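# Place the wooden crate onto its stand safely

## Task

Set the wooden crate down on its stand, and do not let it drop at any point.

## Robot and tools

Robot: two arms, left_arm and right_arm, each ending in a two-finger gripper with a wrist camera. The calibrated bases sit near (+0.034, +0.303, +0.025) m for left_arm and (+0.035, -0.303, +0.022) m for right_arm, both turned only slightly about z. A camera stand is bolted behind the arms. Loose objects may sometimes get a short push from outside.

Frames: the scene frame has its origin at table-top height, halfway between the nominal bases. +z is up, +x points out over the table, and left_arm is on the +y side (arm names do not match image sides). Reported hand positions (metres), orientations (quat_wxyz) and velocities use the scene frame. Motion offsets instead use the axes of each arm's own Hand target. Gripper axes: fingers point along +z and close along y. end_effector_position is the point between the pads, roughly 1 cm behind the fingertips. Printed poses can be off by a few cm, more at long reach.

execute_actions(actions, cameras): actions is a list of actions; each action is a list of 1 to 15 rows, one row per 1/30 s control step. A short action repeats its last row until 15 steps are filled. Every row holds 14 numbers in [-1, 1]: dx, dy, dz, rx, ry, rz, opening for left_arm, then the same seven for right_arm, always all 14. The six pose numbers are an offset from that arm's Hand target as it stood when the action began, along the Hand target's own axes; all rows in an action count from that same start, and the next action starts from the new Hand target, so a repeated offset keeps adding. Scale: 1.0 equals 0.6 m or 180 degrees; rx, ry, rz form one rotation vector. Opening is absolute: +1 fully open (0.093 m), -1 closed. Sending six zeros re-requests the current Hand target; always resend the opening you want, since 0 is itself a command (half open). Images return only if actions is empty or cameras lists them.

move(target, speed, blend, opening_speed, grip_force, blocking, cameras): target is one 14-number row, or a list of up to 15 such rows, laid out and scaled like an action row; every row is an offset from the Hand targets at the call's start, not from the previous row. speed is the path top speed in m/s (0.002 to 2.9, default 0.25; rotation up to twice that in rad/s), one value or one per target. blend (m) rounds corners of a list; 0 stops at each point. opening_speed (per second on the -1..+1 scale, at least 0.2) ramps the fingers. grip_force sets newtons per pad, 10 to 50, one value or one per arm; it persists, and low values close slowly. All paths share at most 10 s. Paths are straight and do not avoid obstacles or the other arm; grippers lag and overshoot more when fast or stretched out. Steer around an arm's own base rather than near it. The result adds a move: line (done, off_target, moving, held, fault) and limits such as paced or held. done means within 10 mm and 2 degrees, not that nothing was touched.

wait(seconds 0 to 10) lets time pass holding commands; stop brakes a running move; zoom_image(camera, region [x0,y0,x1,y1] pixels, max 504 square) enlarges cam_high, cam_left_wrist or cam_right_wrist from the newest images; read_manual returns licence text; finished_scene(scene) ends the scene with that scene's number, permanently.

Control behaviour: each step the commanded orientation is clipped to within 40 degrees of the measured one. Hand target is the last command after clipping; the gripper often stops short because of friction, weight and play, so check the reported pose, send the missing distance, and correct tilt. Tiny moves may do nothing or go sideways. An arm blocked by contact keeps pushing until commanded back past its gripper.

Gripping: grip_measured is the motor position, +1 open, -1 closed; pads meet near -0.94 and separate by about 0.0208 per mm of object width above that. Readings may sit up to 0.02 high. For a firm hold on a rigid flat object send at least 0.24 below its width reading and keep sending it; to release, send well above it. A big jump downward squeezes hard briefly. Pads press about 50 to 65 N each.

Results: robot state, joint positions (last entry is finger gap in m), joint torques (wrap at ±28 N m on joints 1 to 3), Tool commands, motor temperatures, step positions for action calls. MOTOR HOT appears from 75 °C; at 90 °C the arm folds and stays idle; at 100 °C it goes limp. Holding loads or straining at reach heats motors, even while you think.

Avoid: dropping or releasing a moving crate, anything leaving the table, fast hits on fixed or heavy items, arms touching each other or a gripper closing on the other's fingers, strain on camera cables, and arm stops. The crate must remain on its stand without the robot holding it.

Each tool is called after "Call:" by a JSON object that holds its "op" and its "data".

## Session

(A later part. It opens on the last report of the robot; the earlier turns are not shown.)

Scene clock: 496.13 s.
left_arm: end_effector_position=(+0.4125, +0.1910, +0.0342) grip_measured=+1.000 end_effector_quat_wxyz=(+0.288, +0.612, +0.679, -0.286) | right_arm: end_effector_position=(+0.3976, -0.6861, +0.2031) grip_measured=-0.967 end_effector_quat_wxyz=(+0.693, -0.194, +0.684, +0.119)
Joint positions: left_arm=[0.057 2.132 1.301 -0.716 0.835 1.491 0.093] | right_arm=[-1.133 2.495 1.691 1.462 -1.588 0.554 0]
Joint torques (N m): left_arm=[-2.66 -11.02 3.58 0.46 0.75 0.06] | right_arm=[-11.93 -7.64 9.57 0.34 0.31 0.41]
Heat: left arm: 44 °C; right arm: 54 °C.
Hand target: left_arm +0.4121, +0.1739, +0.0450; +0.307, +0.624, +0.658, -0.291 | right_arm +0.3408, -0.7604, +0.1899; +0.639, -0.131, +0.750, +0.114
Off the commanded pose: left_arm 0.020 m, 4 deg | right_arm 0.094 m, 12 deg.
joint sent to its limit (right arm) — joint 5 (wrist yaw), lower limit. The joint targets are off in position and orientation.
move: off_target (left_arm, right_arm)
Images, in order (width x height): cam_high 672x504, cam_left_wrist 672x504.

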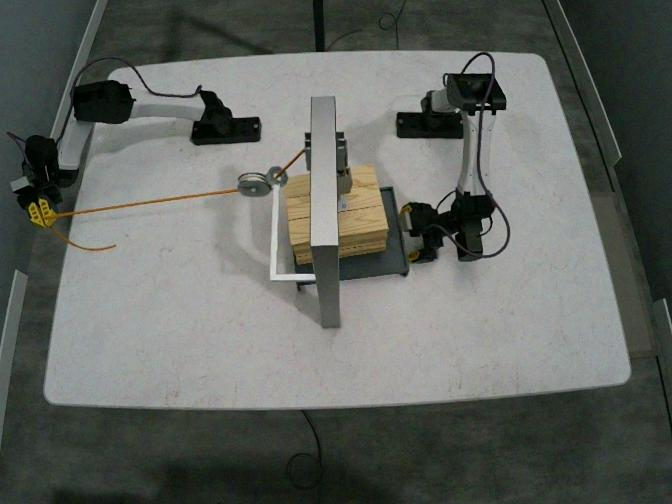

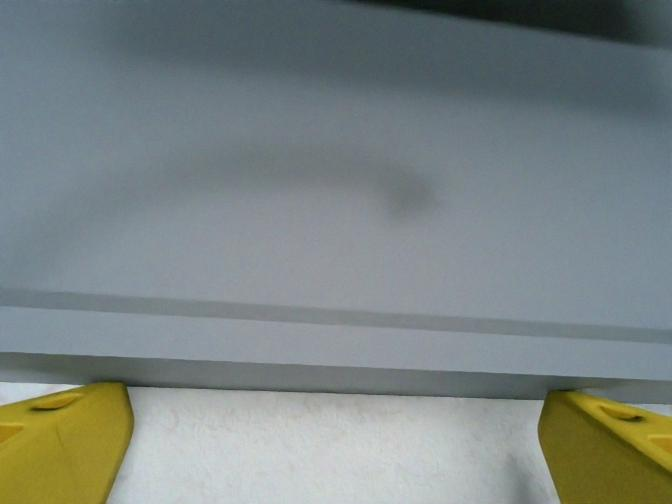

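Call:
{"op": "move", "data": {"target": [-0.031,-0.039,0.037,0,0,0,1,0,0,0,0,0,0,-1], "cameras": ["cam_left_wrist","cam_high"], "speed": 0.05}}

Call:
{"op": "zoom_image", "data": {"camera": "cam_high", "region": [230, 90, 530, 340]}}

Scene clock: 525.37 s.
left_arm: end_effector_position=(+0.3998, +0.1592, +0.0348) grip_measured=+1.000 end_effector_quat_wxyz=(+0.304, +0.613, +0.674, -0.279) | right_arm: end_effector_position=(+0.3976, -0.6861, +0.2031) grip_measured=-0.967 end_effector_quat_wxyz=(+0.693, -0.194, +0.684, +0.119)
Joint positions: left_arm=[-0.028 2.052 1.16 -0.518 0.838 1.353 0.093] | right_arm=[-1.133 2.495 1.691 1.462 -1.588 0.554 0]
Joint torques (N m): left_arm=[-2.76 -10.91 3.54 0.33 0.63 0.1] | right_arm=[-11.84 -7.54 9.59 0.36 0.28 0.38]
Motor temperatures (°C): left_arm=[30 46 41 37 29 26 28] | right_arm=[51 37 56 35 28 26 32]
Heat: left arm: 46 °C; right arm: 56 °C.
Hand target: left_arm +0.3903, +0.1438, +0.0450; +0.307, +0.624, +0.658, -0.291 | right_arm +0.3408, -0.7604, +0.1899; +0.639, -0.131, +0.750, +0.114
Off the commanded pose: left_arm 0.021 m, 3 deg | right_arm 0.094 m, 12 deg.
joint sent to its limit (right arm) — joint 5 (wrist yaw), lower limit. The joint targets are off in position and orientation.
move: off_target (left_arm, right_arm)
Images, in order (width x height): cam_high 672x504, cam_left_wrist 672x504.

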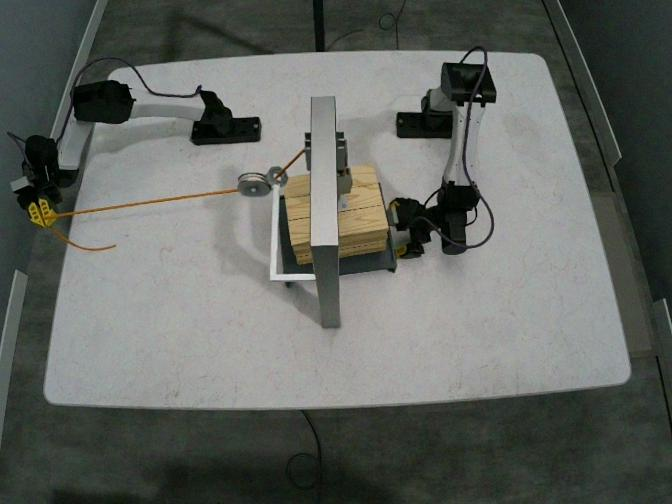

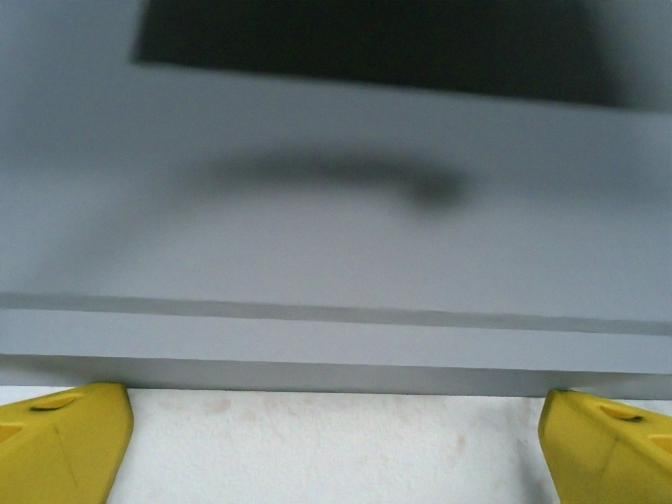

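Scaled by 1.680 from the camera's 672x504 image, which has a finer 960x720 frame.

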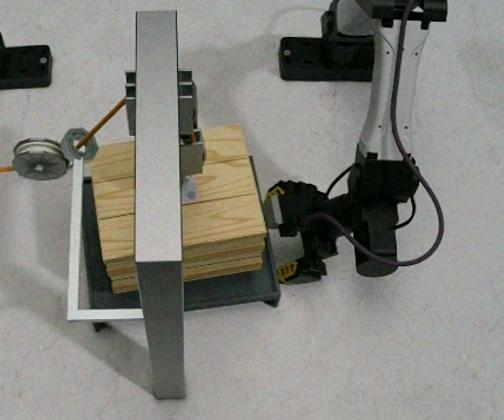

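Call:
{"op": "move", "data": {"target": [[0.0535,0.004,-0.064,0,0,0,1,0,0,0,0,0,0,-1],[-0.043,0.051,-0.469,0,0,0,0.5,0,0,0,0,0,0,-1]], "cameras": ["cam_left_wrist","cam_high"], "speed": [0.08,0.3], "blend": [0.02,0]}}

Scene clock: 537.10 s.
left_arm: end_effector_position=(+0.4132, +0.3488, +0.2241) grip_measured=+0.502 end_effector_quat_wxyz=(+0.357, +0.577, +0.708, -0.199) | right_arm: end_effector_position=(+0.3976, -0.6861, +0.2031) grip_measured=-0.967 end_effector_quat_wxyz=(+0.693, -0.194, +0.684, +0.119)
Joint positions: left_arm=[0.477 1.983 1.862 -1.534 0.838 1.859 0.069] | right_arm=[-1.133 2.495 1.691 1.462 -1.588 0.554 0]
Joint torques (N m): left_arm=[-0.55 -11.64 7.98 -0.19 0.48 0.11] | right_arm=[-11.93 -7.71 9.58 0.38 0.28 0.39]
Motor temperatures (°C): left_arm=[30 46 41 37 29 26 28] | right_arm=[51 37 56 35 28 26 32]
Heat: left arm: 46 °C; right arm: 56 °C.
Hand target: left_arm +0.4102, +0.3441, +0.2456; +0.307, +0.624, +0.658, -0.291 | right_arm +0.3408, -0.7604, +0.1899; +0.639, -0.131, +0.750, +0.114
Off the commanded pose: left_arm 0.022 m, 14 deg | right_arm 0.094 m, 12 deg.
joint sent to its limit (left arm) — joint 4 (wrist pitch), lower limit. The joint targets are off in position and orientation.
joint sent to its limit (right arm) — joint 5 (wrist yaw), lower limit. The joint targets are off in position and orientation.
move: off_target (left_arm, right_arm); target 2's new opening was sent with left_arm's hand 0.022 m and 14 deg from that target
Images, in order (width x height): cam_high 672x504, cam_left_wrist 672x504.

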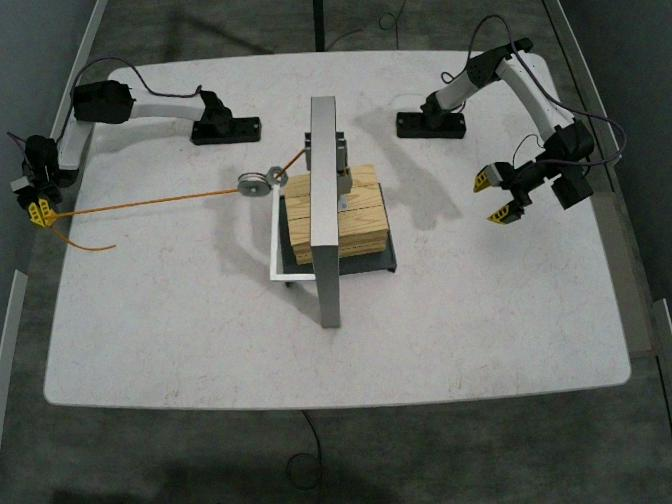

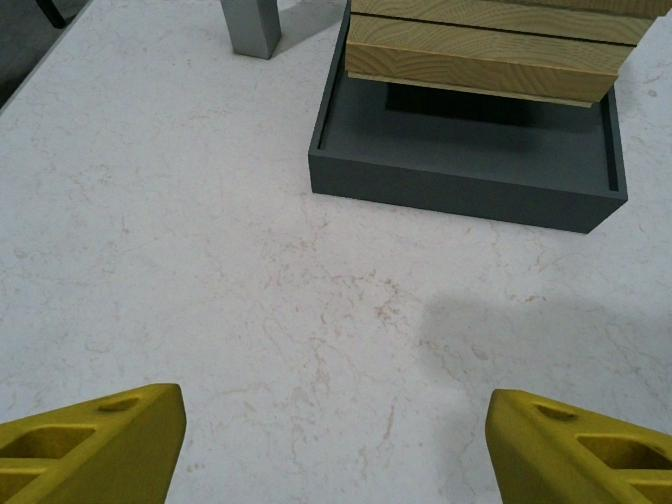

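Call:
{"op": "move", "data": {"target": [0,0,0,0,0,0,0.5,-0.016,0.245,0.1056,0,0,0,-1], "cameras": ["cam_left_wrist","cam_high"], "speed": 0.05}}

Scene clock: 555.50 s.
left_arm: end_effector_position=(+0.4132, +0.3488, +0.2241) grip_measured=+0.502 end_effector_quat_wxyz=(+0.357, +0.577, +0.708, -0.199) | right_arm: end_effector_position=(+0.3649, -0.5822, +0.1774) grip_measured=-0.967 end_effector_quat_wxyz=(+0.677, -0.141, +0.695, +0.197)
Joint positions: left_arm=[0.477 1.983 1.862 -1.534 0.838 1.859 0.069] | right_arm=[-1.097 2.188 1.055 1.469 -1.586 0.419 0]
Joint torques (N m): left_arm=[-0.55 -11.63 7.99 -0.19 0.48 0.11] | right_arm=[-3.43 -10.62 4.77 1.89 0.23 -0.16]
Motor temperatures (°C): left_arm=[30 49 41 36 29 26 28] | right_arm=[51 39 55 36 28 26 32]
Heat: left arm: 49 °C; right arm: 55 °C.
Hand target: left_arm +0.4102, +0.3441, +0.2456; +0.307, +0.624, +0.658, -0.291 | right_arm +0.3508, -0.6004, +0.1899; +0.639, -0.131, +0.750, +0.114
Off the commanded pose: left_arm 0.022 m, 14 deg | right_arm 0.026 m, 12 deg.
joint sent to its limit (left arm) — joint 4 (wrist pitch), lower limit. The joint targets are off in position and orientation.
move: off_target (left_arm, right_arm)
Images, in order (width x height): cam_high 672x504, cam_left_wrist 672x504.

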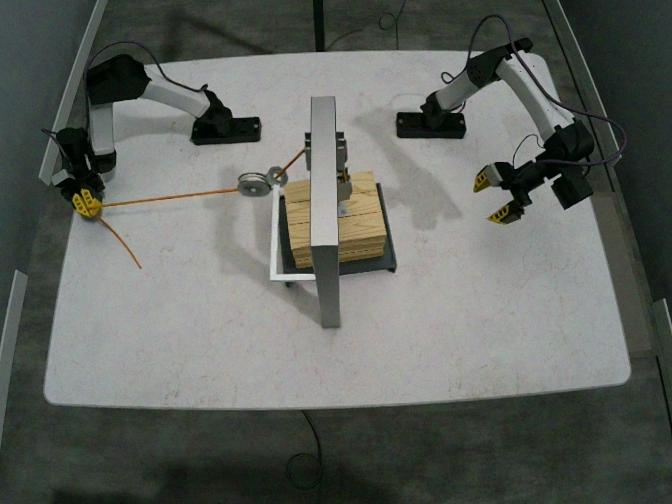

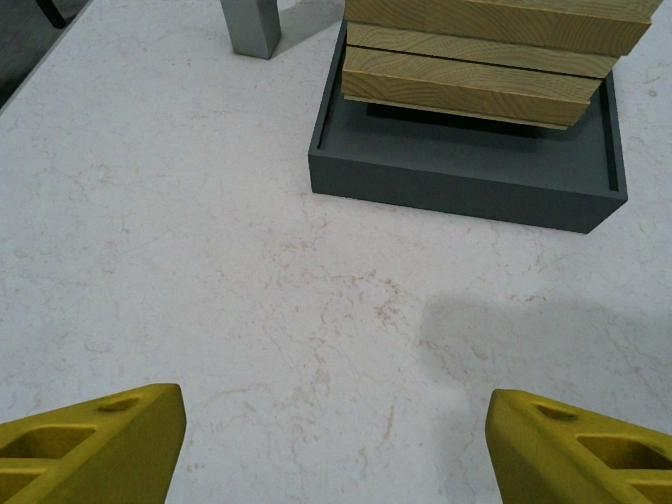

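Call:
{"op": "zoom_image", "data": {"camera": "cam_left_wrist", "region": [290, 0, 650, 250]}}

Call:
{"op": "zoom_image", "data": {"camera": "cam_high", "region": [260, 130, 420, 300]}}

Scaled by 1.400 from the camera's 672x504 image, which has a finer 960x720 frame.

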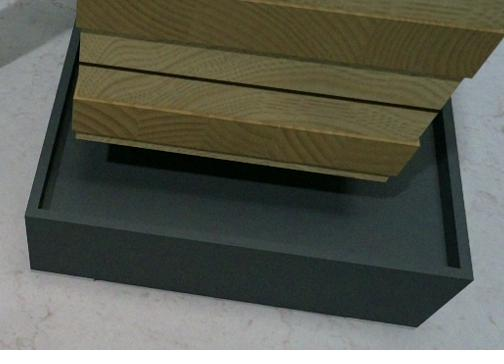

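Scaled by 2.965 from the camera's 672x504 image, which has a finer 960x720 frame.

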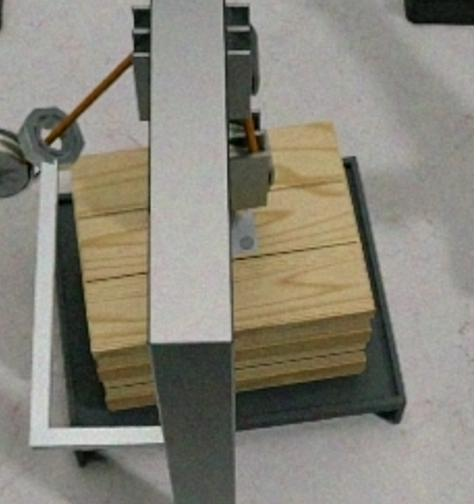

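Call:
{"op": "move", "data": {"target": [0,0,0,0,0,0,0.5,-0.0123,0.2,0.081,0,0,0,-1], "cameras": ["cam_left_wrist","cam_high","cam_right_wrist"], "speed": 0.05}}

Call:
{"op": "zoom_image", "data": {"camera": "cam_left_wrist", "region": [290, 0, 650, 250]}}

Call:
{"op": "zoom_image", "data": {"camera": "cam_high", "region": [240, 130, 420, 300]}}

Scene clock: 570.47 s.
left_arm: end_effector_position=(+0.4132, +0.3488, +0.2241) grip_measured=+0.502 end_effector_quat_wxyz=(+0.357, +0.577, +0.708, -0.199) | right_arm: end_effector_position=(+0.3508, -0.4559, +0.1779) grip_measured=-0.967 end_effector_quat_wxyz=(+0.637, -0.123, +0.744, +0.159)
Joint positions: left_arm=[0.477 1.983 1.862 -1.534 0.838 1.859 0.069] | right_arm=[-0.927 1.55 0.627 0.373 -1.303 -0.454 0]
Joint torques (N m): left_arm=[-0.55 -11.63 7.99 -0.19 0.48 0.11] | right_arm=[-0.02 -6.86 8.24 1.6 0.02 -0.33]
Motor temperatures (°C): left_arm=[30 50 42 36 29 26 28] | right_arm=[45 41 51 37 28 25 32]
Heat: left arm: 50 °C; right arm: 51 °C.
Hand target: left_arm +0.4102, +0.3441, +0.2456; +0.307, +0.624, +0.658, -0.291 | right_arm +0.3560, -0.4708, +0.1899; +0.639, -0.131, +0.750, +0.114
Off the commanded pose: left_arm 0.022 m, 14 deg | right_arm 0.020 m, 5 deg.
joint sent to its limit (left arm) — joint 4 (wrist pitch), lower limit. The joint targets are off in position and orientation.
move: off_target (left_arm, right_arm)

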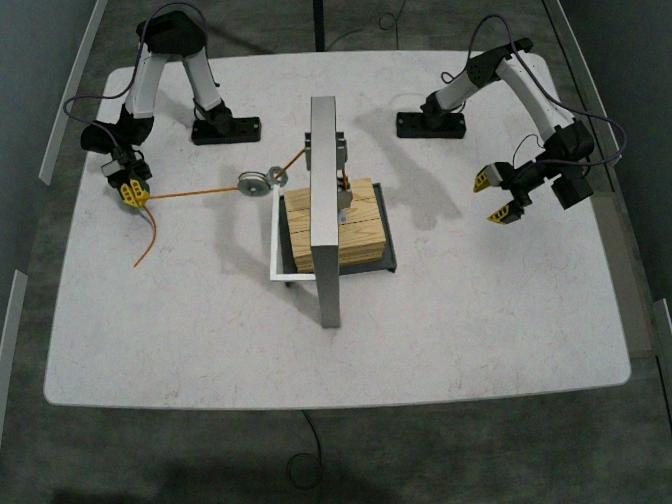

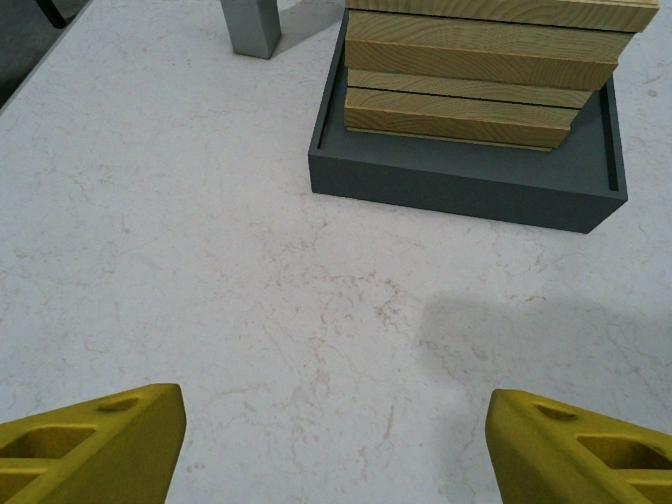

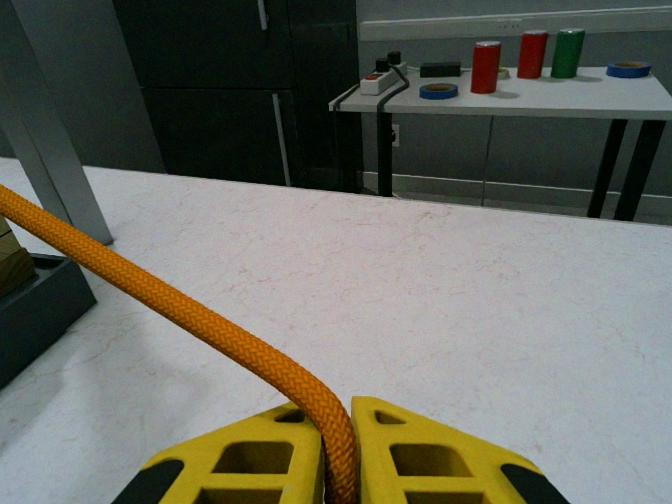

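Scaled by 1.400 from the camera's 672x504 image, which has a finer 960x720 frame.

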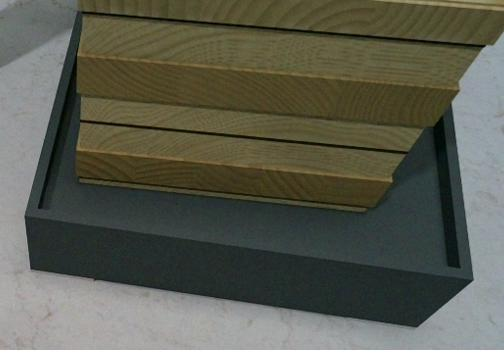

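Scaled by 2.800 from the camera's 672x504 image, which has a finer 960x720 frame.

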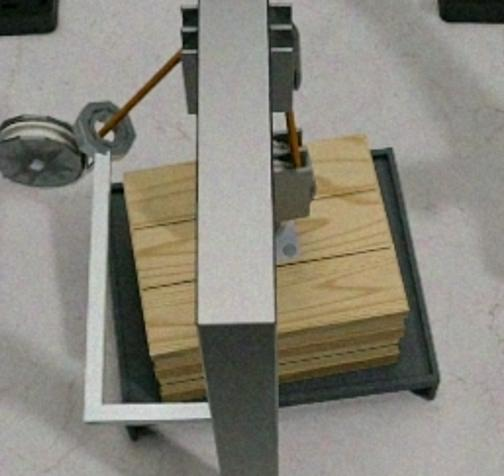

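Call:
{"op": "move", "data": {"target": [0,0,0,0,0,0,0.5,-0.0075,0.123,0.05,0,0,0,-1], "cameras": ["cam_left_wrist","cam_high","cam_right_wrist"], "speed": 0.05}}

Call:
{"op": "zoom_image", "data": {"camera": "cam_left_wrist", "region": [290, 0, 650, 250]}}

Call:
{"op": "zoom_image", "data": {"camera": "cam_high", "region": [100, 130, 420, 300]}}

Scene clock: 577.97 s.
left_arm: end_effector_position=(+0.4132, +0.3488, +0.2241) grip_measured=+0.502 end_effector_quat_wxyz=(+0.357, +0.577, +0.708, -0.199) | right_arm: end_effector_position=(+0.3574, -0.3894, +0.1780) grip_measured=-0.967 end_effector_quat_wxyz=(+0.621, -0.116, +0.763, +0.138)
Joint positions: left_arm=[0.477 1.983 1.862 -1.534 0.838 1.859 0.069] | right_arm=[-0.711 1.317 0.43 0.49 -1.053 -0.281 0]
Joint torques (N m): left_arm=[-0.55 -11.64 7.99 -0.19 0.48 0.11] | right_arm=[0.72 -4.93 5.16 2.7 -0.18 -0.05]
Heat: left arm: 51 °C; right arm: 51 °C.
Hand target: left_arm +0.4102, +0.3441, +0.2456; +0.307, +0.624, +0.658, -0.291 | right_arm +0.3592, -0.3911, +0.1899; +0.639, -0.131, +0.750, +0.114
Off the commanded pose: left_arm 0.022 m, 14 deg | right_arm 0.012 m, 4 deg.
joint sent to its limit (left arm) — joint 4 (wrist pitch), lower limit. The joint targets are off in position and orientation.
move: off_target (left_arm, right_arm)

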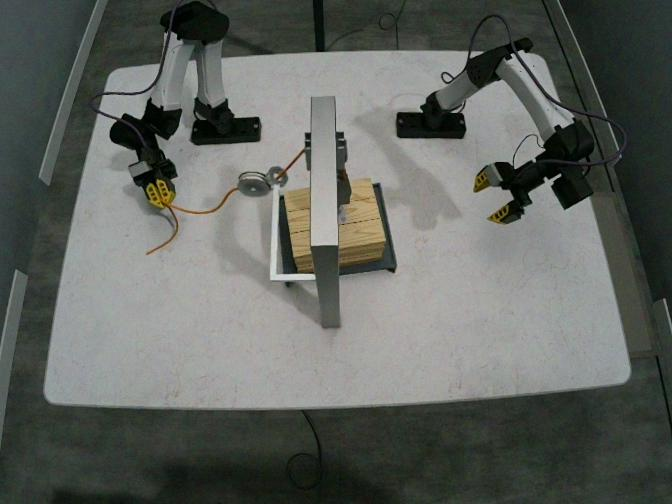

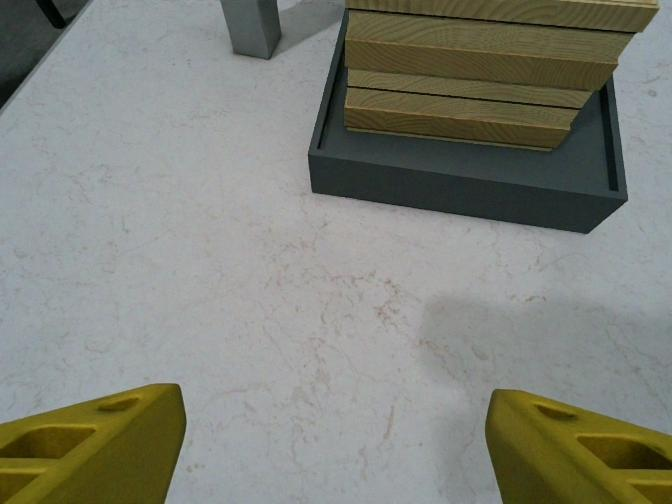

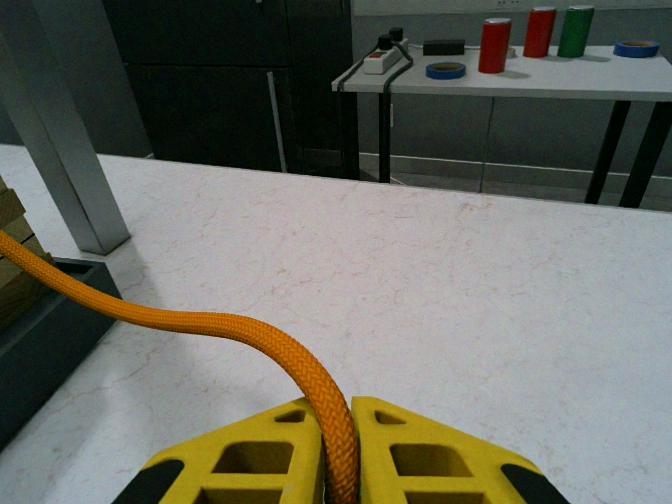

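Scaled by 1.400 from the camera's 672x504 image, which has a finer 960x720 frame.

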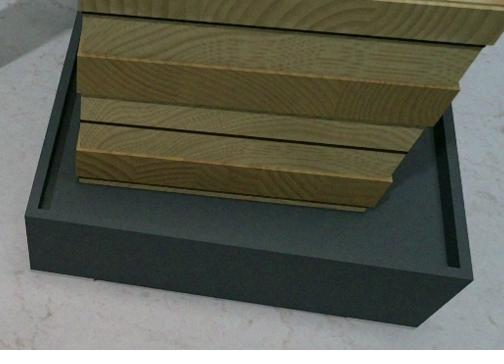

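Scaled by 1.575 from the camera's 672x504 image, which has a finer 960x720 frame.

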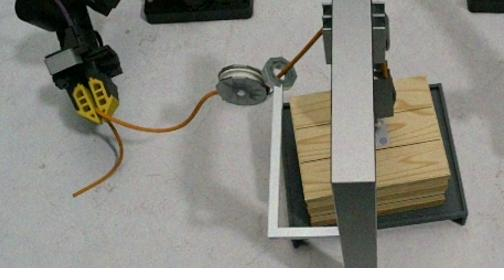

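Call:
{"op": "move", "data": {"target": [[0,0,0,0,0,0,0.5,0.12,0.05,0.06,0,0,0,-1],[0,0,0,0,0,0,0.5,0.12,0.05,0.06,0,0,0,0.6]], "cameras": ["cam_left_wrist","cam_high","cam_right_wrist"], "speed": 0.12, "opening_speed": 1.5}}

Call:
{"op": "zoom_image", "data": {"camera": "cam_high", "region": [100, 130, 420, 300]}}

Scene clock: 586.47 s.
left_arm: end_effector_position=(+0.4132, +0.3488, +0.2241) grip_measured=+0.502 end_effector_quat_wxyz=(+0.357, +0.577, +0.708, -0.199) | right_arm: end_effector_position=(+0.3689, -0.3528, +0.1060) grip_measured=+0.598 end_effector_quat_wxyz=(+0.624, -0.125, +0.760, +0.129)
Joint positions: left_arm=[0.477 1.983 1.862 -1.534 0.838 1.859 0.069] | right_arm=[-0.542 1.7 0.235 1.162 -0.892 -0.197 0.074]
Joint torques (N m): left_arm=[-0.55 -11.64 7.99 -0.19 0.48 0.11] | right_arm=[0.8 -3.78 3.25 2.85 -0.07 -0.02]
Heat: left arm: 51 °C; right arm: 49 °C.
Hand target: left_arm +0.4102, +0.3441, +0.2456; +0.307, +0.624, +0.658, -0.291 | right_arm +0.3716, -0.3544, +0.1132; +0.639, -0.131, +0.750, +0.114
Off the commanded pose: left_arm 0.022 m, 14 deg | right_arm 0.008 m, 3 deg.
joint sent to its limit (left arm) — joint 4 (wrist pitch), lower limit. The joint targets are off in position and orientation.
move: off_target (left_arm, right_arm); target 2's new opening was sent with right_arm's hand 0.008 m and 3 deg from that target

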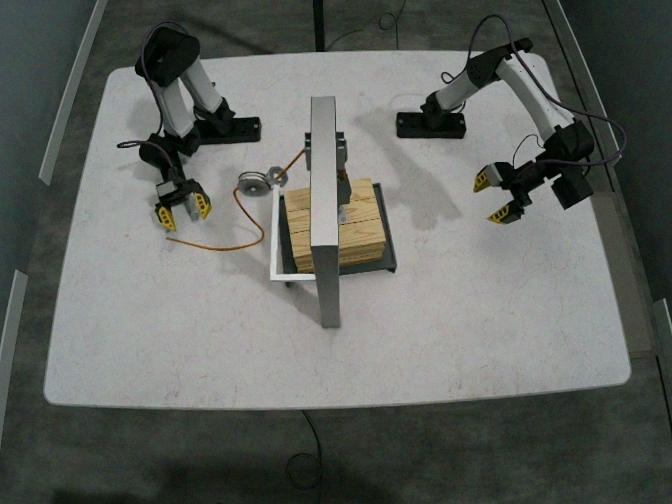

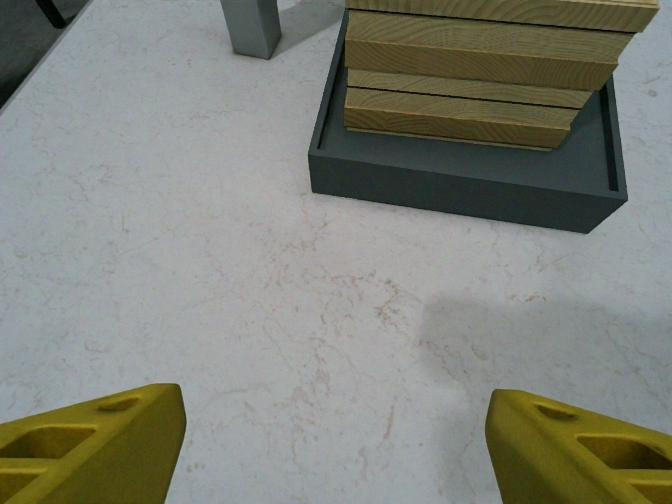

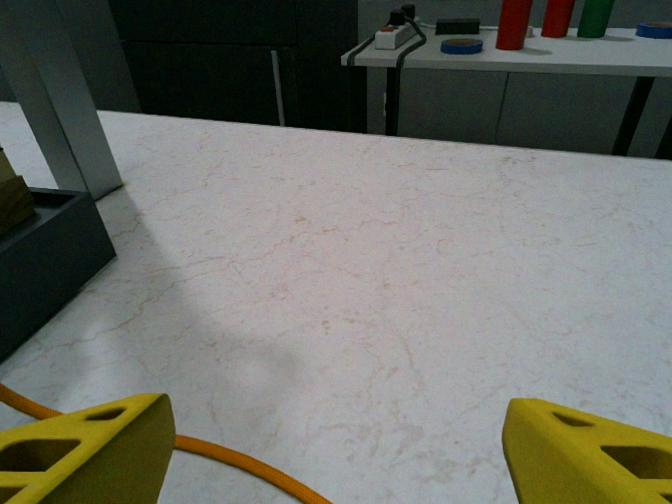

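Scaled by 1.575 from the camera's 672x504 image, which has a finer 960x720 frame.

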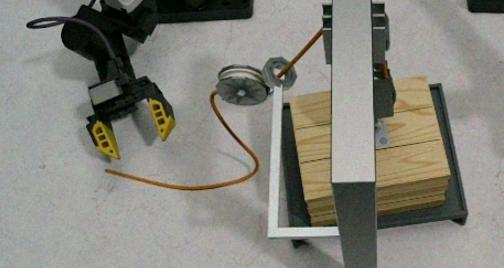

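Call:
{"op": "finished_scene", "data": {"scene": 1}}

The scene is finished: the task was done.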